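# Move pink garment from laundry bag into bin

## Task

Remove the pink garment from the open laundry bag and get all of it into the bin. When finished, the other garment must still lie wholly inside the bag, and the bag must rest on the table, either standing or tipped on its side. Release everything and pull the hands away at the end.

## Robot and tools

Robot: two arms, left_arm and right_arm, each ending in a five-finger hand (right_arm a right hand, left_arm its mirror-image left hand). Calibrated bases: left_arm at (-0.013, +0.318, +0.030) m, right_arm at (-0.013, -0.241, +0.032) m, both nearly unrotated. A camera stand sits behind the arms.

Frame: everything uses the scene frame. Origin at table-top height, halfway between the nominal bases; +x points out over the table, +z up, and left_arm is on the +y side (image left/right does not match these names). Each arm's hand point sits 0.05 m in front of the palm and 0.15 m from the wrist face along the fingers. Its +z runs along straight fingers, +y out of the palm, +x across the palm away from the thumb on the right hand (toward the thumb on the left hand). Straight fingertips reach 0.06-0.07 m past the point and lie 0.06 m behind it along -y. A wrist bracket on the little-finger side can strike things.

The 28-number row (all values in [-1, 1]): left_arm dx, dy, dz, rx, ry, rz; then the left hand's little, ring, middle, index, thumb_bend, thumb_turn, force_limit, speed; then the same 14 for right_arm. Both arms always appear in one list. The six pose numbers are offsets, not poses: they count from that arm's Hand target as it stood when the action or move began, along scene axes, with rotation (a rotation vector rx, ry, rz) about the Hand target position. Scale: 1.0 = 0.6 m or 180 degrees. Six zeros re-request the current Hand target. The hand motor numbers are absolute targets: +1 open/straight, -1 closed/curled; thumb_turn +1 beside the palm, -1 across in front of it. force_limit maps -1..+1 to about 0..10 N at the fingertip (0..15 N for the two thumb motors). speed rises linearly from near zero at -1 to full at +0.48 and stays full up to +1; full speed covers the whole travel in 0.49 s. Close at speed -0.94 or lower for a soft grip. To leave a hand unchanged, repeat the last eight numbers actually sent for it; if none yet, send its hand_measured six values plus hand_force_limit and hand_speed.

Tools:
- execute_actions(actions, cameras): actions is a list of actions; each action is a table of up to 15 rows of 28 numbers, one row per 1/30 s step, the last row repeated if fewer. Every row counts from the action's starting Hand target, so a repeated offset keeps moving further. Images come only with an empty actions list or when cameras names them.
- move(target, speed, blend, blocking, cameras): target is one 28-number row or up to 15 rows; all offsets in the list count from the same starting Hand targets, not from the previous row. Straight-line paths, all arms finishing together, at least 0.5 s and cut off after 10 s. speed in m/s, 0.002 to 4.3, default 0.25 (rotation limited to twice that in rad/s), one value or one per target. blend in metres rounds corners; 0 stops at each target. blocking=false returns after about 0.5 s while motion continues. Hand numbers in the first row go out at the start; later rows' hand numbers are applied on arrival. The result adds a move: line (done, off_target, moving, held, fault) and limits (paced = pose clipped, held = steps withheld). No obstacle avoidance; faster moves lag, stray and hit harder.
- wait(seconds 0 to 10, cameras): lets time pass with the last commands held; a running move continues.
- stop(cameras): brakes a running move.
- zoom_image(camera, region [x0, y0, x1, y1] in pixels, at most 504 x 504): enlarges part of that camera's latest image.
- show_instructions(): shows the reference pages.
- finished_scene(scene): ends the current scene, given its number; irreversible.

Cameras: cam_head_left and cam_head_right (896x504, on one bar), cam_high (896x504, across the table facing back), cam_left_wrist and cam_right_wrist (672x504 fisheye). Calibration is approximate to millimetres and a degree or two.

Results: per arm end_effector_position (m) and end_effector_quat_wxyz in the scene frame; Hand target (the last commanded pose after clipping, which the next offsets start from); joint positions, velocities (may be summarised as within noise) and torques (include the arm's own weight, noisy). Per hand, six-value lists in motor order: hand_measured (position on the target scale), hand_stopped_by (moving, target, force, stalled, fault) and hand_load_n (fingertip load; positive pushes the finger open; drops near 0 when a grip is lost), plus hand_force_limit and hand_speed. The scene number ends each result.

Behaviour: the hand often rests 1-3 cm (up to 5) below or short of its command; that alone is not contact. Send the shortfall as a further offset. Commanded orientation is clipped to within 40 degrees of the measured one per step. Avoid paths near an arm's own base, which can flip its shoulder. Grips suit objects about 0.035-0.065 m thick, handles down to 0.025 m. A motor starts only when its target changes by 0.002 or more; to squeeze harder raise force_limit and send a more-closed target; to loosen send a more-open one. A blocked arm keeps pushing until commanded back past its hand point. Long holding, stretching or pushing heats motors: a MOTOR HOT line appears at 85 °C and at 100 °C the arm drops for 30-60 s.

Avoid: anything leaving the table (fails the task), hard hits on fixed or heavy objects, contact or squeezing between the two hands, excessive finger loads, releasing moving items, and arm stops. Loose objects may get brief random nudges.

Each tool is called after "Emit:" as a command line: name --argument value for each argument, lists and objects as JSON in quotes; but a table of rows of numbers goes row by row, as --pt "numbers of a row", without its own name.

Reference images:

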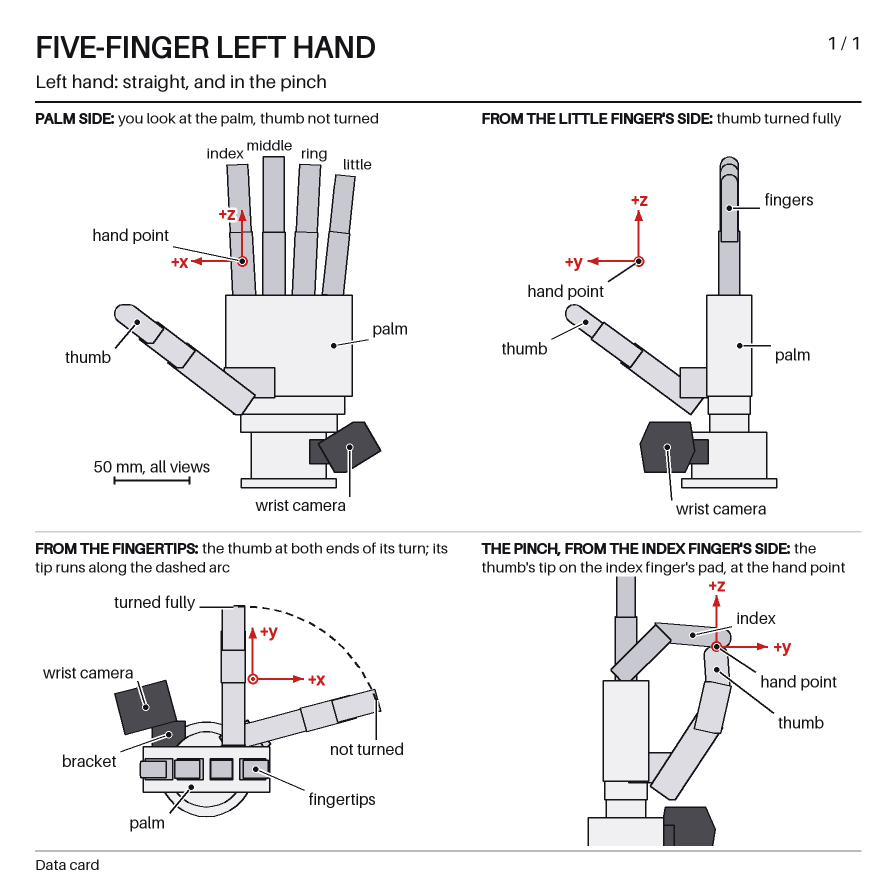

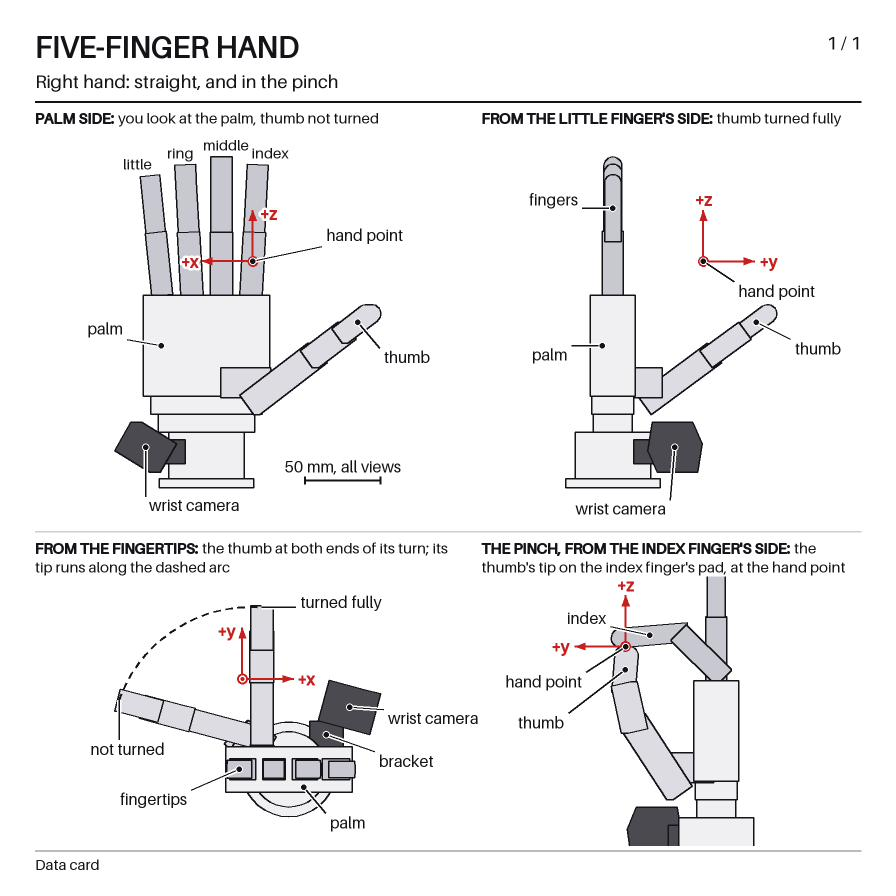

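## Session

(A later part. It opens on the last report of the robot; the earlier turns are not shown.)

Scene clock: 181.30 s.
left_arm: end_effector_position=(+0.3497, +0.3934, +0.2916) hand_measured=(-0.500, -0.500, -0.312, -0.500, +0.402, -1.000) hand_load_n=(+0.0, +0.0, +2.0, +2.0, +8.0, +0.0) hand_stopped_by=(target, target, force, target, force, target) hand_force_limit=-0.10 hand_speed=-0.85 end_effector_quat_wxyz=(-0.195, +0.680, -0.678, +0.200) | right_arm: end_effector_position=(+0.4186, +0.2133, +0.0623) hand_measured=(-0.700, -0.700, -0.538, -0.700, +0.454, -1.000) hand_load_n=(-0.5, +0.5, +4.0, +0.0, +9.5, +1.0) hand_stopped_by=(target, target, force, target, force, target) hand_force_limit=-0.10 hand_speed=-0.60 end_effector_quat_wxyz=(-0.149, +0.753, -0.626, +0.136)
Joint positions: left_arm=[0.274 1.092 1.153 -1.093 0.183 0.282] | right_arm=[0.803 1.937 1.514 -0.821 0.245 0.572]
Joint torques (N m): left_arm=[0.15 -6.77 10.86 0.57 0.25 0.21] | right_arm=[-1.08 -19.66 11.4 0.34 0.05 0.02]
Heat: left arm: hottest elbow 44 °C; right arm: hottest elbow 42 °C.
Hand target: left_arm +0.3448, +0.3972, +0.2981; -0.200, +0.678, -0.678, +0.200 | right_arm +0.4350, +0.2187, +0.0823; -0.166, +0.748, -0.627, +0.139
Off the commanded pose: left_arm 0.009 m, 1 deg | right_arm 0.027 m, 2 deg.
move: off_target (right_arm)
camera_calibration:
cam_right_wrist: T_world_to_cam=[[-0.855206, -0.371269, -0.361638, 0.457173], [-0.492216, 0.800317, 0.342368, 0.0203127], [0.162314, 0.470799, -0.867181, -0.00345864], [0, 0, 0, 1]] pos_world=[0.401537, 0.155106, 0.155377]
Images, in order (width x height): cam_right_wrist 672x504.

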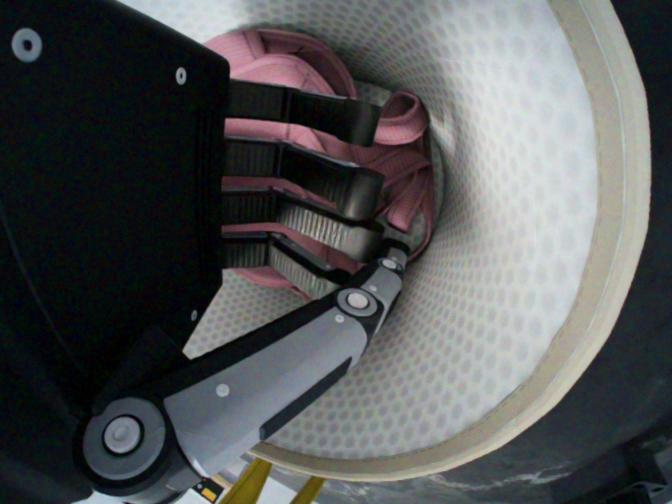

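Emit:
move --target '[0,0,0,0,0,0,-0.5,-0.5,-0.5,-0.5,-0.1,-1,-0.1,-0.85, 0,0,0.12,0,0,0,-0.7,-0.7,-0.7,-0.7,-0.1,-1,-0.1,-0.6]' --speed 0.1 --cameras '["cam_right_wrist"]'

Emit:
zoom_image --camera "cam_right_wrist" --region '[280, 60, 500, 280]'

Scene clock: 183.17 s.
left_arm: end_effector_position=(+0.3497, +0.3934, +0.2916) hand_measured=(-0.500, -0.500, -0.312, -0.500, +0.402, -1.000) hand_load_n=(+0.0, +0.0, +2.0, +2.0, +8.5, +0.0) hand_stopped_by=(target, target, force, target, force, target) hand_force_limit=-0.10 hand_speed=-0.85 end_effector_quat_wxyz=(-0.195, +0.680, -0.678, +0.200) | right_arm: end_effector_position=(+0.4198, +0.2145, +0.1325) hand_measured=(-0.700, -0.700, -0.538, -0.700, +0.454, -1.000) hand_load_n=(+0.0, +0.0, +4.5, +0.0, +9.0, +1.0) hand_stopped_by=(target, target, force, target, force, target) hand_force_limit=-0.10 hand_speed=-0.60 end_effector_quat_wxyz=(-0.148, +0.753, -0.626, +0.136)
Joint positions: left_arm=[0.274 1.092 1.153 -1.093 0.183 0.282] | right_arm=[0.803 1.881 1.624 -0.989 0.245 0.572]
Joint torques (N m): left_arm=[0.56 -7.36 10.93 0.53 0.25 0.2] | right_arm=[-1.03 -19.43 12.18 0.35 0.06 0.02]
Heat: left arm: hottest elbow 44 °C; right arm: hottest elbow 42 °C.
Hand target: left_arm +0.3448, +0.3972, +0.2981; -0.200, +0.678, -0.678, +0.200 | right_arm +0.4351, +0.2188, +0.1544; -0.166, +0.748, -0.627, +0.139
Off the commanded pose: left_arm 0.009 m, 1 deg | right_arm 0.027 m, 2 deg.
move: off_target (right_arm)
camera_calibration:
cam_right_wrist: T_world_to_cam=[[-0.855776, -0.371922, -0.359613, 0.484181], [-0.491688, 0.800901, 0.341762, -0.00430672], [0.160905, 0.469289, -0.868261, 0.0578015], [0, 0, 0, 1]] pos_world=[0.402933, 0.156401, 0.225776]
Images, in order (width x height): cam_right_wrist 672x504.

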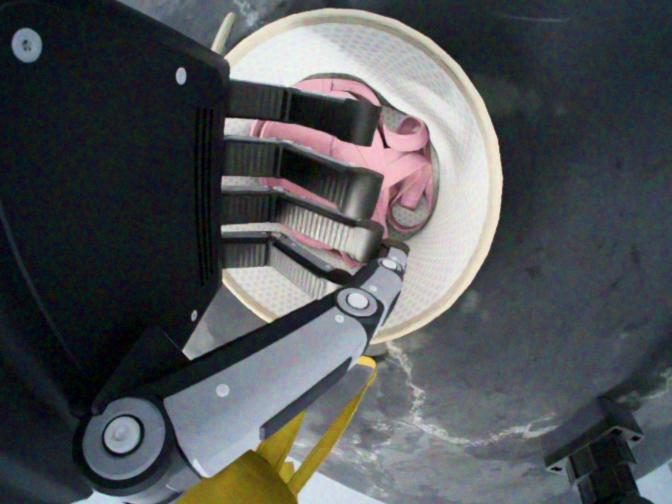

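Scaled by 2.291 from the camera's 672x504 image, which has a finer 960x720 frame.

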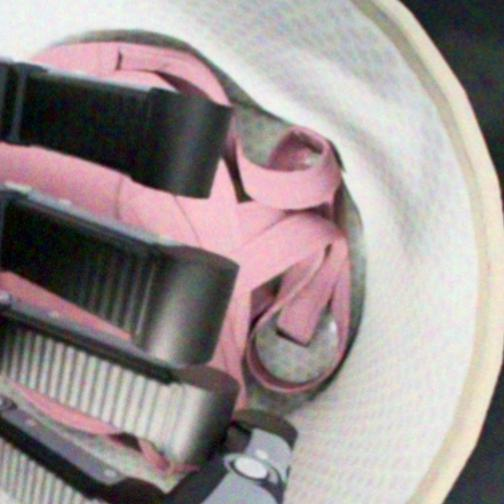

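Emit:
move --target '[0,0,0,0,0,0,-0.5,-0.5,-0.5,-0.5,-0.1,-1,-0.1,-0.85, 0,0.033,0.17,0,0,-0.0556,-0.2,-0.2,-0.2,-0.2,0.9,-1,-0.1,0.2]' --speed 0.15 --cameras '["cam_right_wrist","cam_high"]'

Emit:
zoom_image --camera "cam_high" --region '[480, 160, 590, 250]'

Emit:
zoom_image --camera "cam_right_wrist" --region '[300, 80, 500, 280]'

Scene clock: 187.10 s.
left_arm: end_effector_position=(+0.3497, +0.3934, +0.2916) hand_measured=(-0.500, -0.500, -0.312, -0.500, +0.402, -1.000) hand_load_n=(-0.5, +0.0, +2.0, +2.0, +8.0, +0.0) hand_stopped_by=(target, target, force, target, force, target) hand_force_limit=-0.10 hand_speed=-0.85 end_effector_quat_wxyz=(-0.195, +0.680, -0.678, +0.200) | right_arm: end_effector_position=(+0.4320, +0.2239, +0.2511) hand_measured=(-0.200, -0.200, -0.200, -0.200, +0.900, -1.000) hand_load_n=(+0.0, +0.0, +0.0, +0.0, +0.0, +0.0) hand_stopped_by=(target, target, target, target, target, target) hand_force_limit=-0.10 hand_speed=0.20 end_effector_quat_wxyz=(-0.145, +0.691, -0.691, +0.153)
Joint positions: left_arm=[0.274 1.092 1.153 -1.093 0.183 0.282] | right_arm=[0.812 1.881 1.937 -1.332 0.31 0.759]
Joint torques (N m): left_arm=[0.26 -7.12 10.89 0.47 0.27 0.19] | right_arm=[0.91 -17.38 12.7 0.32 0.27 0.17]
Heat: left arm: hottest elbow 44 °C; right arm: hottest elbow 42 °C.
Hand target: left_arm +0.3448, +0.3972, +0.2981; -0.200, +0.678, -0.678, +0.200 | right_arm +0.4350, +0.2386, +0.2563; -0.153, +0.691, -0.690, +0.153
Off the commanded pose: left_arm 0.009 m, 1 deg | right_arm 0.016 m, 1 deg.
move: off_target (right_arm)
camera_calibration:
cam_right_wrist: T_world_to_cam=[[-0.901141, -0.208048, -0.380344, 0.528934], [-0.346309, 0.873227, 0.342847, -0.125669], [0.260798, 0.44067, -0.858949, 0.115286], [0, 0, 0, 1]] pos_world=[0.403058, 0.168978, 0.343287]
Images, in order (width x height): cam_high 896x504, cam_right_wrist 672x504.

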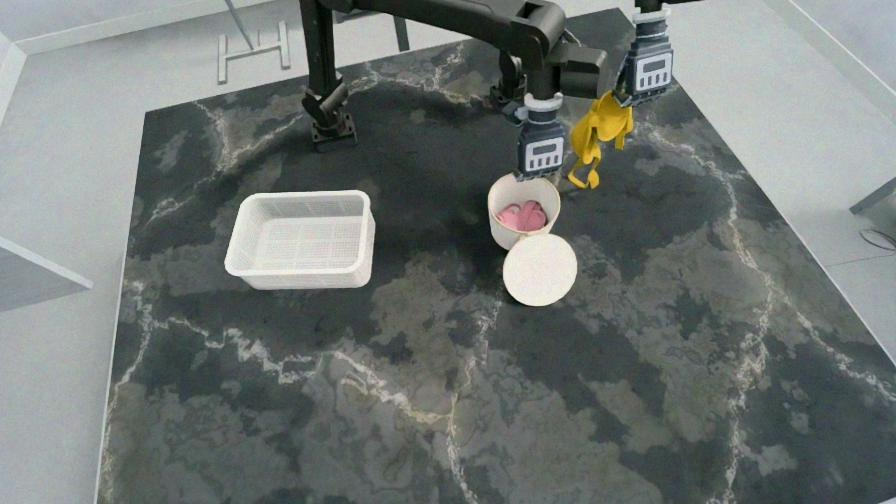

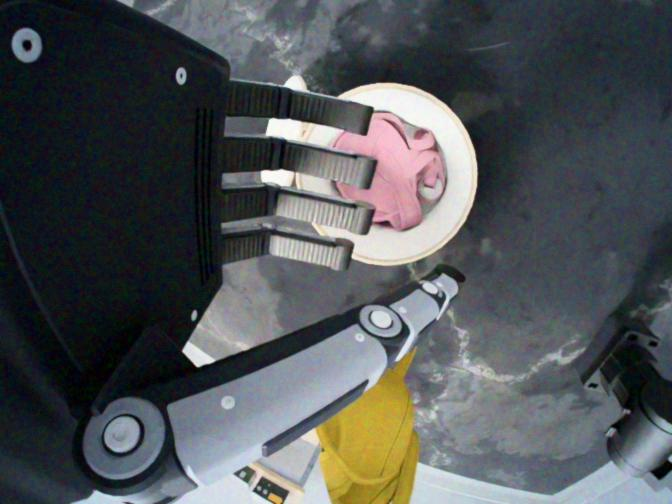

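Scaled by 4.582 from the camera's 896x504 image, which has a finer 1280x720 frame.

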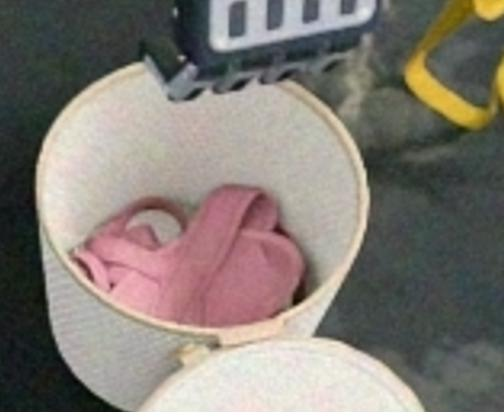

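Scaled by 2.520 from the camera's 672x504 image, which has a finer 960x720 frame.

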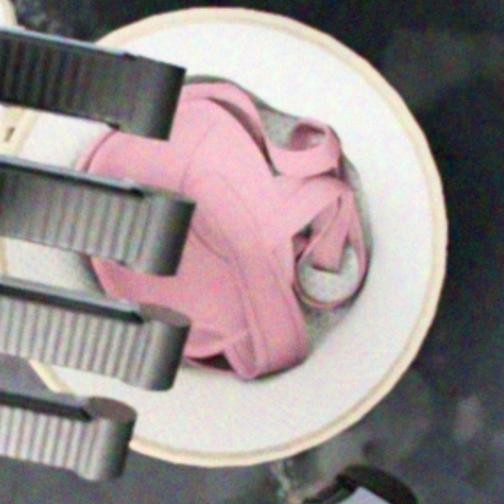

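Emit:
move --pt "0 0 0 0 0 0 -0.5 -0.5 -0.5 -0.5 -0.1 -1 -0.1 -0.85 -0.0033 0.009 -0.24 0 0 0 -0.2 -0.2 -0.2 -0.2 0.7 -1 -0.1 0.2" --pt "0 0 0 0 0 0 -0.5 -0.5 -0.5 -0.5 -0.1 -1 -0.1 -0.85 -0.0033 0.009 -0.335 0 0 0 -0.2 -0.2 -0.2 -0.2 0.7 -1 -0.1 0.2" --speed '[0.2,0.1]' --blend 0.02 --cameras '["cam_right_wrist"]'

Scene clock: 190.40 s.
left_arm: end_effector_position=(+0.3497, +0.3934, +0.2916) hand_measured=(-0.500, -0.500, -0.312, -0.500, +0.402, -1.000) hand_load_n=(+0.0, +0.0, +2.0, +2.0, +8.5, +0.0) hand_stopped_by=(target, target, force, target, force, target) hand_force_limit=-0.10 hand_speed=-0.85 end_effector_quat_wxyz=(-0.195, +0.680, -0.678, +0.200) | right_arm: end_effector_position=(+0.4375, +0.2358, +0.0681) hand_measured=(-0.200, -0.200, -0.200, -0.200, +0.700, -1.000) hand_load_n=(+0.0, +0.0, +0.0, +0.0, +0.0, +0.0) hand_stopped_by=(target, target, target, target, target, target) hand_force_limit=-0.10 hand_speed=0.20 end_effector_quat_wxyz=(-0.155, +0.689, -0.692, +0.153)
Joint positions: left_arm=[0.274 1.092 1.153 -1.093 0.183 0.282] | right_arm=[0.819 1.983 1.601 -0.875 0.313 0.768]
Joint torques (N m): left_arm=[0.67 -7.41 11.11 0.7 0.19 0.2] | right_arm=[0.91 -18.2 8.51 1.2 0.27 0.19]
Heat: left arm: hottest elbow 44 °C; right arm: hottest elbow 42 °C.
Hand target: left_arm +0.3448, +0.3972, +0.2981; -0.200, +0.678, -0.678, +0.200 | right_arm +0.4333, +0.2439, +0.0553; -0.153, +0.690, -0.690, +0.153
Off the commanded pose: left_arm 0.009 m, 1 deg | right_arm 0.016 m, 0 deg.
move: off_target (right_arm)
camera_calibration:
cam_right_wrist: T_world_to_cam=[[-0.895898, -0.200521, -0.396431, 0.463767], [-0.349652, 0.868741, 0.35076, -0.0694688], [0.274061, 0.452858, -0.848416, -0.0580143], [0, 0, 0, 1]] pos_world=[0.407098, 0.179618, 0.158998]
Images, in order (width x height): cam_right_wrist 672x504.

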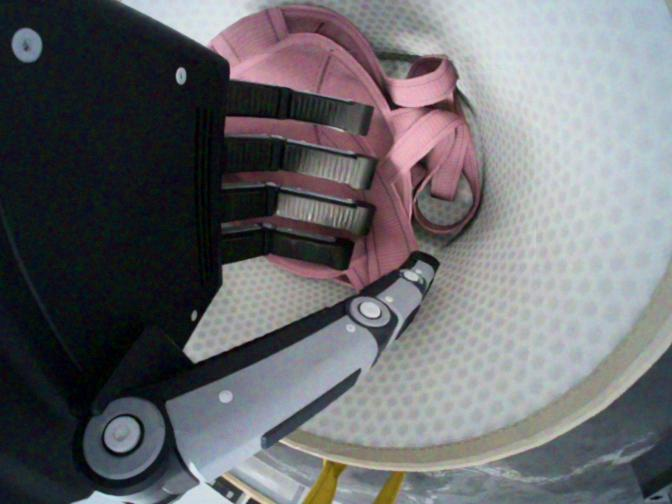

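Emit:
move --target '[0,0,0,0,0,0,-0.5,-0.5,-0.5,-0.5,-0.1,-1,-0.1,-0.85, 0,0,-0.02,0,0,0,-0.2,-0.2,-0.2,-0.2,0.7,-1,-0.1,0.2]' --speed 0.08 --cameras '["cam_right_wrist"]'

Scene clock: 191.57 s.
left_arm: end_effector_position=(+0.3497, +0.3934, +0.2916) hand_measured=(-0.500, -0.500, -0.312, -0.500, +0.402, -1.000) hand_load_n=(+0.0, +0.0, +2.0, +2.0, +8.5, +0.0) hand_stopped_by=(target, target, force, target, force, target) hand_force_limit=-0.10 hand_speed=-0.85 end_effector_quat_wxyz=(-0.195, +0.680, -0.678, +0.200) | right_arm: end_effector_position=(+0.4383, +0.2367, +0.0590) hand_measured=(-0.200, -0.200, -0.200, -0.200, +0.700, -1.000) hand_load_n=(+0.0, +0.0, +0.0, +0.0, +0.0, +0.0) hand_stopped_by=(target, target, target, target, target, target) hand_force_limit=-0.10 hand_speed=0.20 end_effector_quat_wxyz=(-0.157, +0.688, -0.692, +0.153)
Joint positions: left_arm=[0.274 1.092 1.153 -1.093 0.183 0.282] | right_arm=[0.819 1.992 1.589 -0.849 0.313 0.768]
Joint torques (N m): left_arm=[0.44 -6.71 10.99 0.54 0.27 0.19] | right_arm=[0.97 -18.02 8.29 1.2 0.27 0.19]
Heat: left arm: hottest elbow 44 °C; right arm: hottest elbow 42 °C.
Hand target: left_arm +0.3448, +0.3972, +0.2981; -0.200, +0.678, -0.678, +0.200 | right_arm +0.4332, +0.2438, +0.0433; -0.153, +0.691, -0.690, +0.153
Off the commanded pose: left_arm 0.009 m, 1 deg | right_arm 0.018 m, 1 deg.
move: off_target (right_arm)
camera_calibration:
cam_right_wrist: T_world_to_cam=[[-0.894543, -0.199062, -0.400208, 0.46035], [-0.350822, 0.867497, 0.352664, -0.0660216], [0.276977, 0.455875, -0.845849, -0.0684738], [0, 0, 0, 1]] pos_world=[0.407607, 0.180127, 0.149601]
Images, in order (width x height): cam_right_wrist 672x504.

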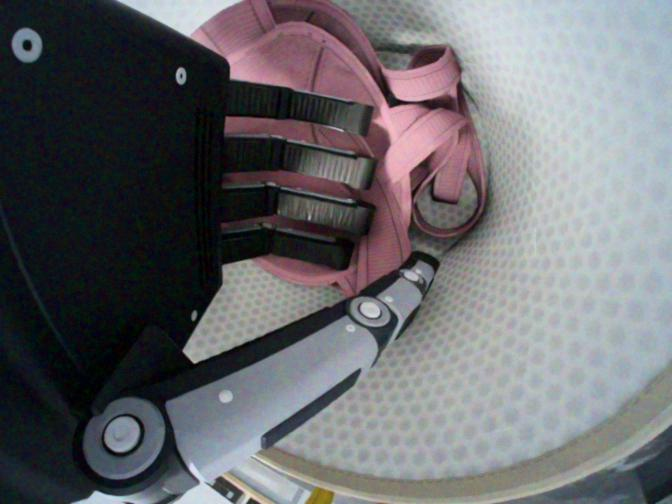

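Emit:
move --pt "0 0 0 0 0 0 -0.5 -0.5 -0.5 -0.5 -0.1 -1 -0.1 -0.85 0 0 -0.016 0 0 0 -0.2 -0.2 -0.2 -0.2 0.7 -1 -0.1 0.2" --pt "0 0 0 0 0 0 -0.5 -0.5 -0.5 -0.5 -0.1 -1 -0.1 -0.85 -0.05 0.0 -0.016 0 0 0 -0.2 -0.2 -0.2 -0.2 0.7 -1 -0.1 0.2" --speed 0.08 --cameras '["cam_right_wrist","cam_high"]'

Emit:
zoom_image --camera "cam_high" --region '[480, 160, 590, 250]'

Scene clock: 193.70 s.
left_arm: end_effector_position=(+0.3497, +0.3934, +0.2916) hand_measured=(-0.500, -0.500, -0.312, -0.500, +0.402, -1.000) hand_load_n=(+0.0, +0.0, +2.0, +2.0, +8.5, -0.5) hand_stopped_by=(target, target, force, target, force, target) hand_force_limit=-0.10 hand_speed=-0.85 end_effector_quat_wxyz=(-0.195, +0.680, -0.678, +0.200) | right_arm: end_effector_position=(+0.4126, +0.2374, +0.0369) hand_measured=(-0.200, -0.200, -0.200, -0.200, +0.700, -1.000) hand_load_n=(+0.0, +0.0, -0.5, -0.5, -1.0, +0.0) hand_stopped_by=(target, target, target, target, target, target) hand_force_limit=-0.10 hand_speed=0.20 end_effector_quat_wxyz=(-0.151, +0.689, -0.692, +0.156)
Joint positions: left_arm=[0.274 1.092 1.153 -1.093 0.183 0.282] | right_arm=[0.853 1.986 1.518 -0.808 0.329 0.802]
Joint torques (N m): left_arm=[0.38 -6.95 11.02 0.76 0.22 0.17] | right_arm=[1.14 -19.6 7.19 1.07 0.07 0.21]
Heat: left arm: hottest elbow 44 °C; right arm: hottest elbow 42 °C.
Hand target: left_arm +0.3448, +0.3972, +0.2981; -0.200, +0.678, -0.678, +0.200 | right_arm +0.4032, +0.2440, +0.0338; -0.153, +0.691, -0.690, +0.153
Off the commanded pose: left_arm 0.009 m, 1 deg | right_arm 0.012 m, 1 deg.
move: off_target (right_arm)
camera_calibration:
cam_right_wrist: T_world_to_cam=[[-0.896942, -0.202271, -0.393168, 0.430118], [-0.347142, 0.872887, 0.342871, -0.0702915], [0.273838, 0.44402, -0.853146, -0.0759731], [0, 0, 0, 1]] pos_world=[0.382195, 0.182091, 0.128394]
Images, in order (width x height): cam_high 896x504, cam_right_wrist 672x504.

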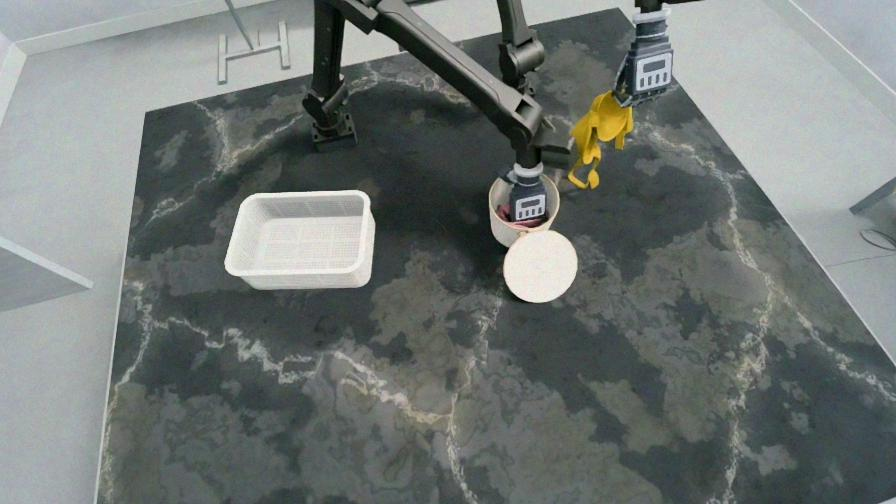

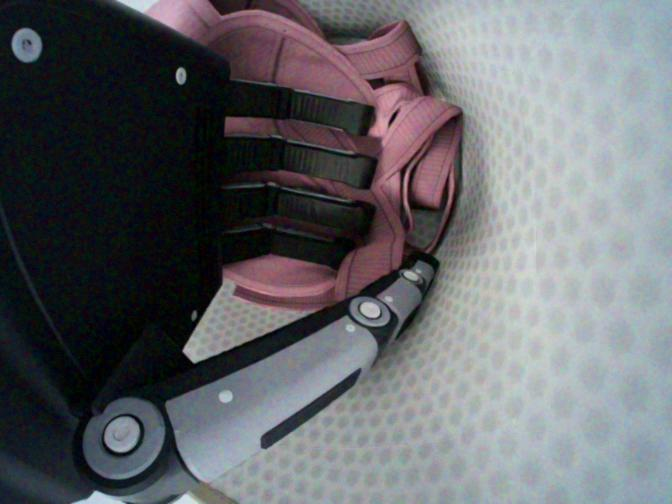

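Scaled by 4.582 from the camera's 896x504 image, which has a finer 1280x720 frame.

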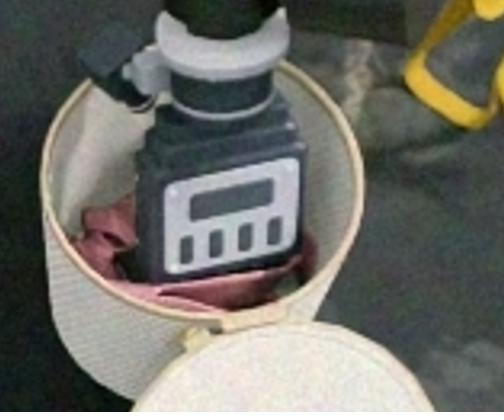

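Emit:
move --pt "0 0 0 0 0 0 -0.5 -0.5 -0.5 -0.5 -0.1 -1 -0.1 -0.85 0 0 0 0 0 0 -0.22 -0.22 -0.22 -0.22 0.25 -1 -0.3 -0.4" --pt "0 0 0 0 0 0 -0.5 -0.5 -0.5 -0.5 -0.1 -1 -0.1 -0.85 0 0 0 0 0 0 -0.45 -0.45 -0.45 -0.45 0.0 -1 -0.1 -0.7" --speed 0.08 --cameras '["cam_right_wrist"]'

Emit:
zoom_image --camera "cam_right_wrist" --region '[300, 80, 500, 350]'

Scene clock: 195.50 s.
left_arm: end_effector_position=(+0.3497, +0.3934, +0.2916) hand_measured=(-0.500, -0.500, -0.312, -0.500, +0.402, -1.000) hand_load_n=(+0.0, +0.0, +2.0, +2.0, +8.0, +0.0) hand_stopped_by=(target, target, force, target, force, target) hand_force_limit=-0.10 hand_speed=-0.85 end_effector_quat_wxyz=(-0.195, +0.680, -0.678, +0.200) | right_arm: end_effector_position=(+0.4105, +0.2365, +0.0349) hand_measured=(-0.450, -0.450, -0.264, -0.272, +0.230, -1.000) hand_load_n=(+0.0, +0.0, +14.5, +6.5, +13.5, -1.0) hand_stopped_by=(target, target, force, force, force, target) hand_force_limit=-0.10 hand_speed=-0.70 end_effector_quat_wxyz=(-0.149, +0.689, -0.692, +0.156)
Joint positions: left_arm=[0.274 1.092 1.153 -1.093 0.183 0.282] | right_arm=[0.854 1.986 1.513 -0.808 0.329 0.805]
Joint torques (N m): left_arm=[0.67 -6.89 11 0.68 0.24 0.22] | right_arm=[1.03 -19.6 7.51 1.05 0.07 0.19]
Heat: left arm: hottest elbow 45 °C; right arm: hottest elbow 42 °C.
Hand target: left_arm +0.3448, +0.3972, +0.2981; -0.200, +0.678, -0.678, +0.200 | right_arm +0.4032, +0.2439, +0.0337; -0.153, +0.691, -0.690, +0.153
Off the commanded pose: left_arm 0.009 m, 1 deg | right_arm 0.011 m, 1 deg.
move: off_target (right_arm); target 2's new numbers were sent with right_arm's hand 0.012 m and 1 deg from that target
camera_calibration:
cam_right_wrist: T_world_to_cam=[[-0.898337, -0.202849, -0.38967, 0.427896], [-0.345523, 0.87404, 0.341567, -0.0704648], [0.271301, 0.441482, -0.855271, -0.0749653], [0, 0, 0, 1]] pos_world=[0.380386, 0.181483, 0.126691]
Images, in order (width x height): cam_right_wrist 672x504.

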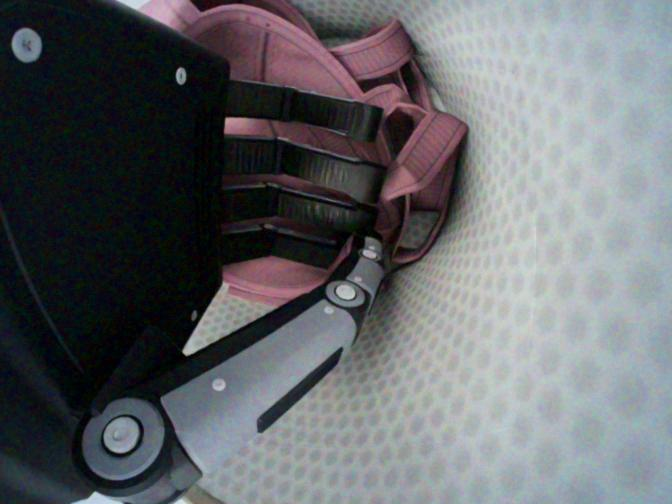

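Scaled by 1.867 from the camera's 672x504 image, which has a finer 960x720 frame.

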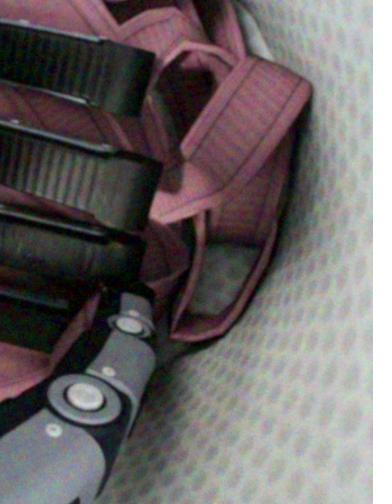

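Emit:
move --target '[0,0,0,0,0,0,-0.5,-0.5,-0.5,-0.5,-0.1,-1,-0.1,-0.85, 0.03,0.0,0.1,0,0,0,-0.45,-0.45,-0.45,-0.45,0,-1,-0.1,-0.7]' --speed 0.08 --cameras '["cam_right_wrist"]'

Emit:
zoom_image --camera "cam_right_wrist" --region '[300, 80, 500, 350]'

Scene clock: 197.43 s.
left_arm: end_effector_position=(+0.3497, +0.3934, +0.2916) hand_measured=(-0.500, -0.500, -0.312, -0.500, +0.402, -1.000) hand_load_n=(+0.0, +0.0, +2.0, +2.0, +8.0, +0.0) hand_stopped_by=(target, target, force, target, force, target) hand_force_limit=-0.10 hand_speed=-0.85 end_effector_quat_wxyz=(-0.195, +0.680, -0.678, +0.200) | right_arm: end_effector_position=(+0.4077, +0.2352, +0.0712) hand_measured=(-0.450, -0.450, -0.264, -0.272, +0.230, -1.000) hand_load_n=(+0.0, +0.0, +14.5, +7.0, +13.5, -0.5) hand_stopped_by=(target, target, force, force, force, target) hand_force_limit=-0.10 hand_speed=-0.70 end_effector_quat_wxyz=(-0.134, +0.694, -0.691, +0.154)
Joint positions: left_arm=[0.274 1.092 1.153 -1.093 0.183 0.282] | right_arm=[0.854 1.958 1.578 -0.931 0.323 0.801]
Joint torques (N m): left_arm=[0.03 -7.24 11.23 0.61 0.24 0.2] | right_arm=[-0.67 -20.25 11.56 0.25 0.06 0]
Heat: left arm: hottest elbow 45 °C; right arm: hottest elbow 42 °C.
Hand target: left_arm +0.3448, +0.3972, +0.2981; -0.200, +0.678, -0.678, +0.200 | right_arm +0.4212, +0.2439, +0.0937; -0.153, +0.691, -0.690, +0.153
Off the commanded pose: left_arm 0.009 m, 1 deg | right_arm 0.028 m, 2 deg.
move: off_target (right_arm)
camera_calibration:
cam_right_wrist: T_world_to_cam=[[-0.906524, -0.214712, -0.363474, 0.44354], [-0.341475, 0.879187, 0.332303, -0.0849052], [0.248212, 0.425358, -0.870323, -0.0283275], [0, 0, 0, 1]] pos_world=[0.380118, 0.18193, 0.164775]
Images, in order (width x height): cam_right_wrist 672x504.

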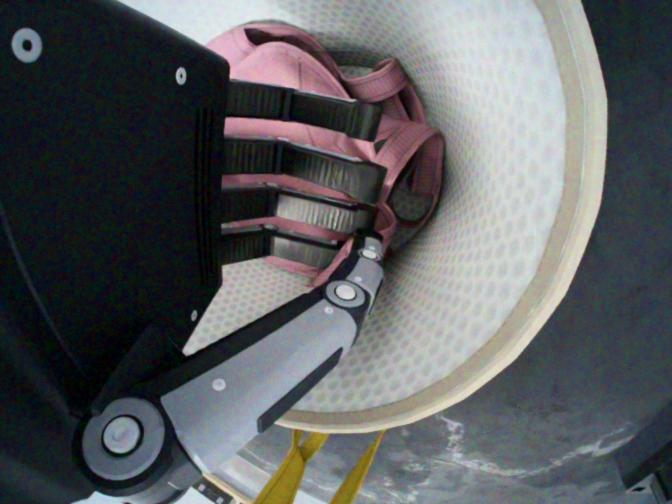

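Scaled by 1.867 from the camera's 672x504 image, which has a finer 960x720 frame.

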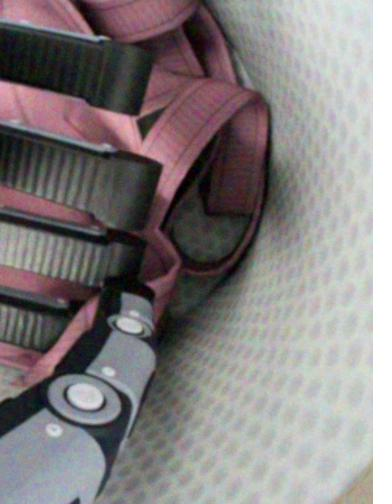

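Emit:
move --target '[0,0,0,0,0,0,-0.5,-0.5,-0.5,-0.5,-0.1,-1,-0.1,-0.85, 0.025,-0.01,0.12,0,0,0,-0.45,-0.45,-0.45,-0.45,0,-1,-0.1,-0.7]' --speed 0.08 --cameras '["cam_right_wrist","cam_high"]'

Emit:
zoom_image --camera "cam_high" --region '[480, 140, 600, 250]'

Scene clock: 200.43 s.
left_arm: end_effector_position=(+0.3497, +0.3934, +0.2916) hand_measured=(-0.500, -0.500, -0.312, -0.500, +0.402, -1.000) hand_load_n=(+0.0, +0.0, +1.5, +2.0, +8.5, +0.0) hand_stopped_by=(target, target, force, target, force, target) hand_force_limit=-0.10 hand_speed=-0.85 end_effector_quat_wxyz=(-0.195, +0.680, -0.678, +0.200) | right_arm: end_effector_position=(+0.4209, +0.2327, +0.1380) hand_measured=(-0.450, -0.450, -0.264, -0.272, +0.230, -1.000) hand_load_n=(+0.0, +0.0, +14.5, +7.0, +14.0, -0.5) hand_stopped_by=(target, target, force, force, force, target) hand_force_limit=-0.10 hand_speed=-0.70 end_effector_quat_wxyz=(-0.130, +0.696, -0.689, +0.154)
Joint positions: left_arm=[0.274 1.092 1.153 -1.093 0.183 0.282] | right_arm=[0.835 1.928 1.715 -1.099 0.316 0.776]
Joint torques (N m): left_arm=[0.26 -6.53 11 0.43 0.24 0.2] | right_arm=[-1.03 -20.6 12.37 0.25 0.06 0]
Heat: left arm: hottest elbow 45 °C; right arm: hottest elbow 42 °C.
Hand target: left_arm +0.3448, +0.3972, +0.2981; -0.200, +0.678, -0.678, +0.200 | right_arm +0.4361, +0.2379, +0.1656; -0.153, +0.691, -0.690, +0.153
Off the commanded pose: left_arm 0.009 m, 1 deg | right_arm 0.032 m, 3 deg.
move: off_target (right_arm)
camera_calibration:
cam_right_wrist: T_world_to_cam=[[-0.907649, -0.221442, -0.356563, 0.480326], [-0.343891, 0.879395, 0.329247, -0.0989431], [0.24065, 0.42146, -0.874333, 0.0321713], [0, 0, 0, 1]] pos_world=[0.3942, 0.179816, 0.231972]
Images, in order (width x height): cam_high 896x504, cam_right_wrist 672x504.

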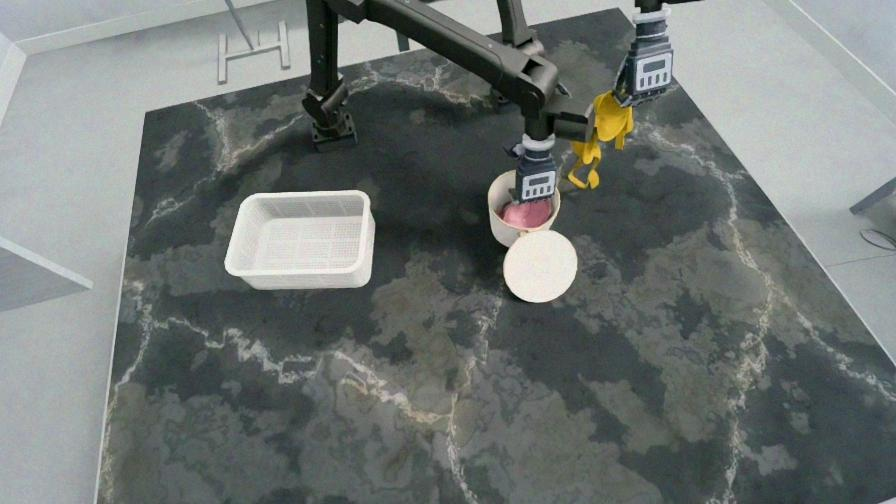

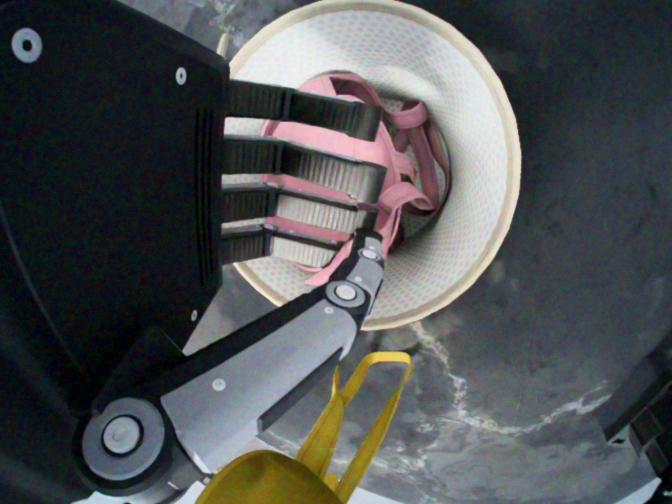

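Scaled by 4.200 from the camera's 896x504 image, which has a finer 1280x720 frame.

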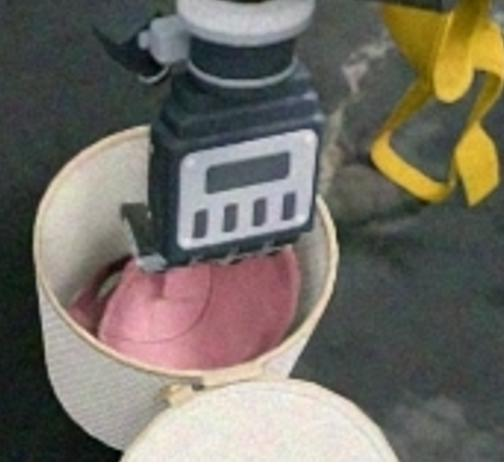

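Emit:
move --target '[0,0,0,0,0,0,-0.5,-0.5,-0.5,-0.5,-0.1,-1,-0.1,-0.85, 0.01,-0.04,0.3,0,0,0,-0.45,-0.45,-0.45,-0.45,0,-1,-0.1,-0.7]' --speed 0.1 --cameras '["cam_right_wrist","cam_high"]'

Emit:
zoom_image --camera "cam_high" --region '[480, 100, 620, 250]'

Scene clock: 203.50 s.
left_arm: end_effector_position=(+0.3497, +0.3934, +0.2916) hand_measured=(-0.500, -0.500, -0.312, -0.500, +0.402, -1.000) hand_load_n=(+0.0, +0.0, +2.0, +2.0, +8.0, +0.0) hand_stopped_by=(target, target, force, target, force, target) hand_force_limit=-0.10 hand_speed=-0.85 end_effector_quat_wxyz=(-0.195, +0.680, -0.678, +0.200) | right_arm: end_effector_position=(+0.4301, +0.2130, +0.3382) hand_measured=(-0.450, -0.450, -0.264, -0.272, +0.230, -1.000) hand_load_n=(+0.0, +0.0, +15.0, +7.5, +13.5, -0.5) hand_stopped_by=(target, target, force, force, force, target) hand_force_limit=-0.10 hand_speed=-0.70 end_effector_quat_wxyz=(-0.146, +0.694, -0.689, +0.153)
Joint positions: left_arm=[0.274 1.092 1.153 -1.093 0.183 0.282] | right_arm=[0.801 1.9 2.198 -1.568 0.305 0.741]
Joint torques (N m): left_arm=[0.03 -7.24 11.02 0.57 0.22 0.2] | right_arm=[-1.08 -17.55 12.56 0.31 0.05 0.01]
Heat: left arm: hottest elbow 45 °C; right arm: hottest elbow 42 °C.
Hand target: left_arm +0.3448, +0.3972, +0.2981; -0.200, +0.678, -0.678, +0.200 | right_arm +0.4421, +0.2139, +0.3457; -0.153, +0.691, -0.690, +0.153
Off the commanded pose: left_arm 0.009 m, 1 deg | right_arm 0.014 m, 1 deg.
move: off_target (right_arm)
camera_calibration:
cam_right_wrist: T_world_to_cam=[[-0.899657, -0.214144, -0.380473, 0.558694], [-0.352242, 0.870897, 0.34273, -0.14356], [0.257959, 0.442358, -0.858939, 0.196191], [0, 0, 0, 1]] pos_world=[0.401455, 0.15788, 0.430287]
Images, in order (width x height): cam_high 896x504, cam_right_wrist 672x504.

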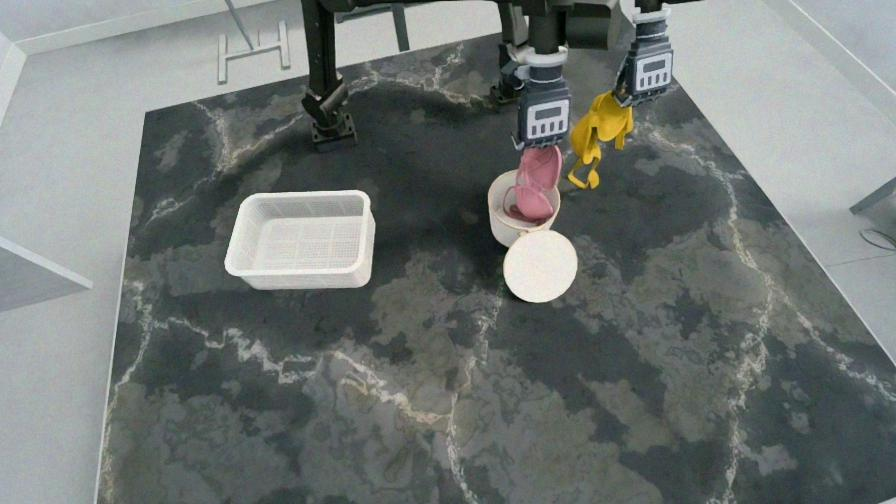

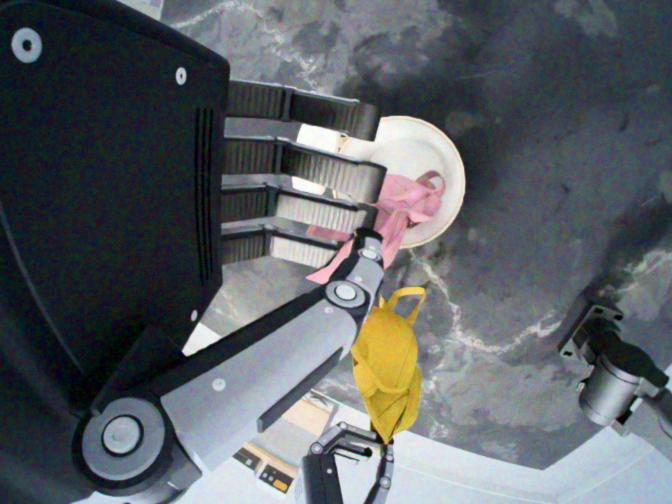

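Scaled by 3.360 from the camera's 896x504 image, which has a finer 1280x720 frame.

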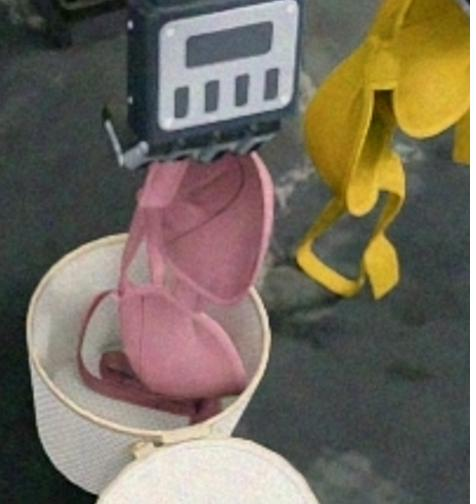

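Emit:
move --target '[0,0,0,0,0,0,-0.5,-0.5,-0.5,-0.5,-0.1,-1,-0.1,-0.85, -0.01,-0.03,0.27,0,-0.11,0,-0.45,-0.45,-0.45,-0.45,0,-1,-0.1,-0.7]' --speed 0.12 --cameras '["cam_high","cam_head_right"]'

Emit:
zoom_image --camera "cam_high" --region '[460, 50, 640, 250]'

Scene clock: 206.13 s.
left_arm: end_effector_position=(+0.3497, +0.3934, +0.2916) hand_measured=(-0.500, -0.500, -0.312, -0.500, +0.402, -1.000) hand_load_n=(+0.0, +0.0, +1.5, +2.0, +8.0, +0.0) hand_stopped_by=(target, target, force, target, force, target) hand_force_limit=-0.10 hand_speed=-0.85 end_effector_quat_wxyz=(-0.195, +0.680, -0.678, +0.200) | right_arm: end_effector_position=(+0.4411, +0.1906, +0.4928) hand_measured=(-0.450, -0.450, -0.264, -0.272, +0.230, -1.000) hand_load_n=(+0.5, +0.0, +14.5, +7.0, +13.5, -0.5) hand_stopped_by=(target, target, force, force, force, target) hand_force_limit=-0.10 hand_speed=-0.70 end_effector_quat_wxyz=(-0.260, +0.653, -0.659, +0.269)
Joint positions: left_arm=[0.274 1.092 1.153 -1.093 0.183 0.282] | right_arm=[0.846 1.876 2.536 -1.67 0.556 0.686]
Joint torques (N m): left_arm=[0.09 -6.89 10.92 0.53 0.24 0.19] | right_arm=[0.85 -17.2 11.19 0.76 0.45 0.01]
Heat: left arm: hottest elbow 45 °C; right arm: hottest elbow 42 °C.
Hand target: left_arm +0.3448, +0.3972, +0.2981; -0.200, +0.678, -0.678, +0.200 | right_arm +0.4361, +0.1959, +0.5077; -0.269, +0.654, -0.654, +0.269
Off the commanded pose: left_arm 0.009 m, 1 deg | right_arm 0.017 m, 1 deg.
joint sent to its limit (right arm) — joint 4 (wrist pitch), lower limit. The joint targets still meet the commanded pose.
move: off_target (right_arm)
Images, in order (width x height): cam_head_right 896x504, cam_high 896x504.

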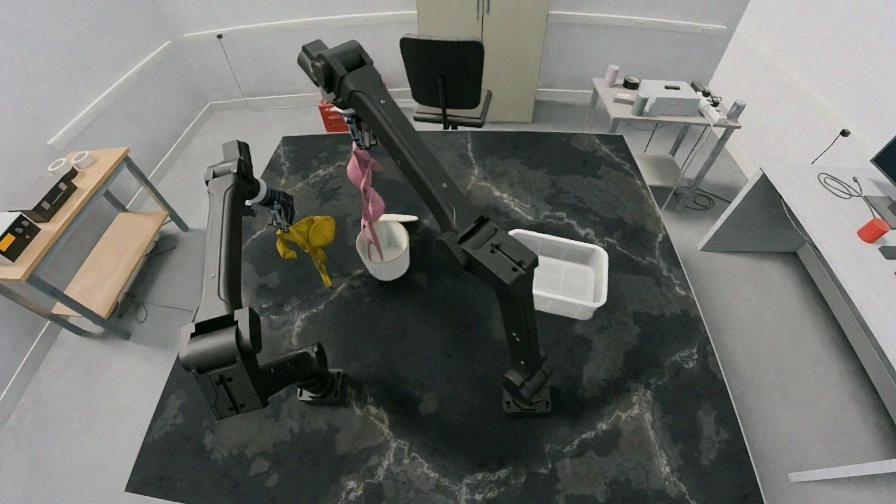

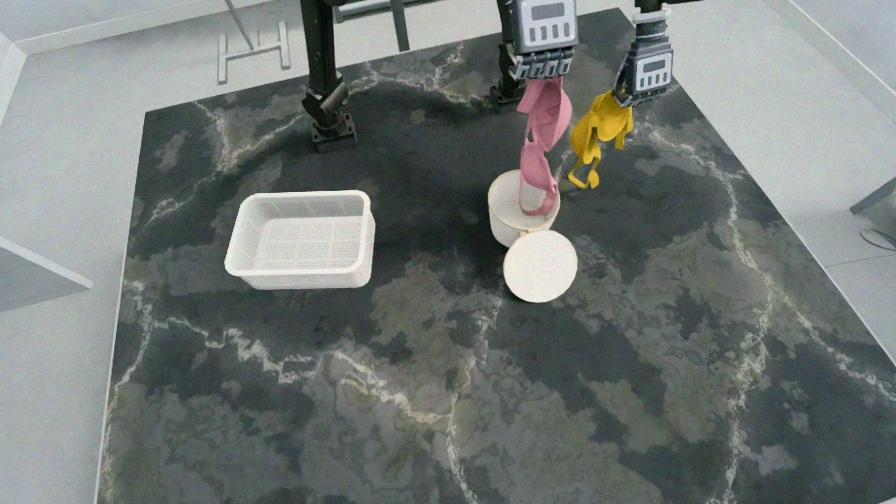

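Scaled by 2.520 from the camera's 896x504 image, which has a finer 1280x720 frame.

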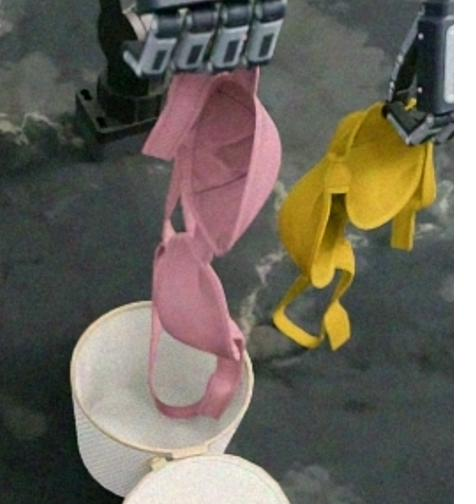

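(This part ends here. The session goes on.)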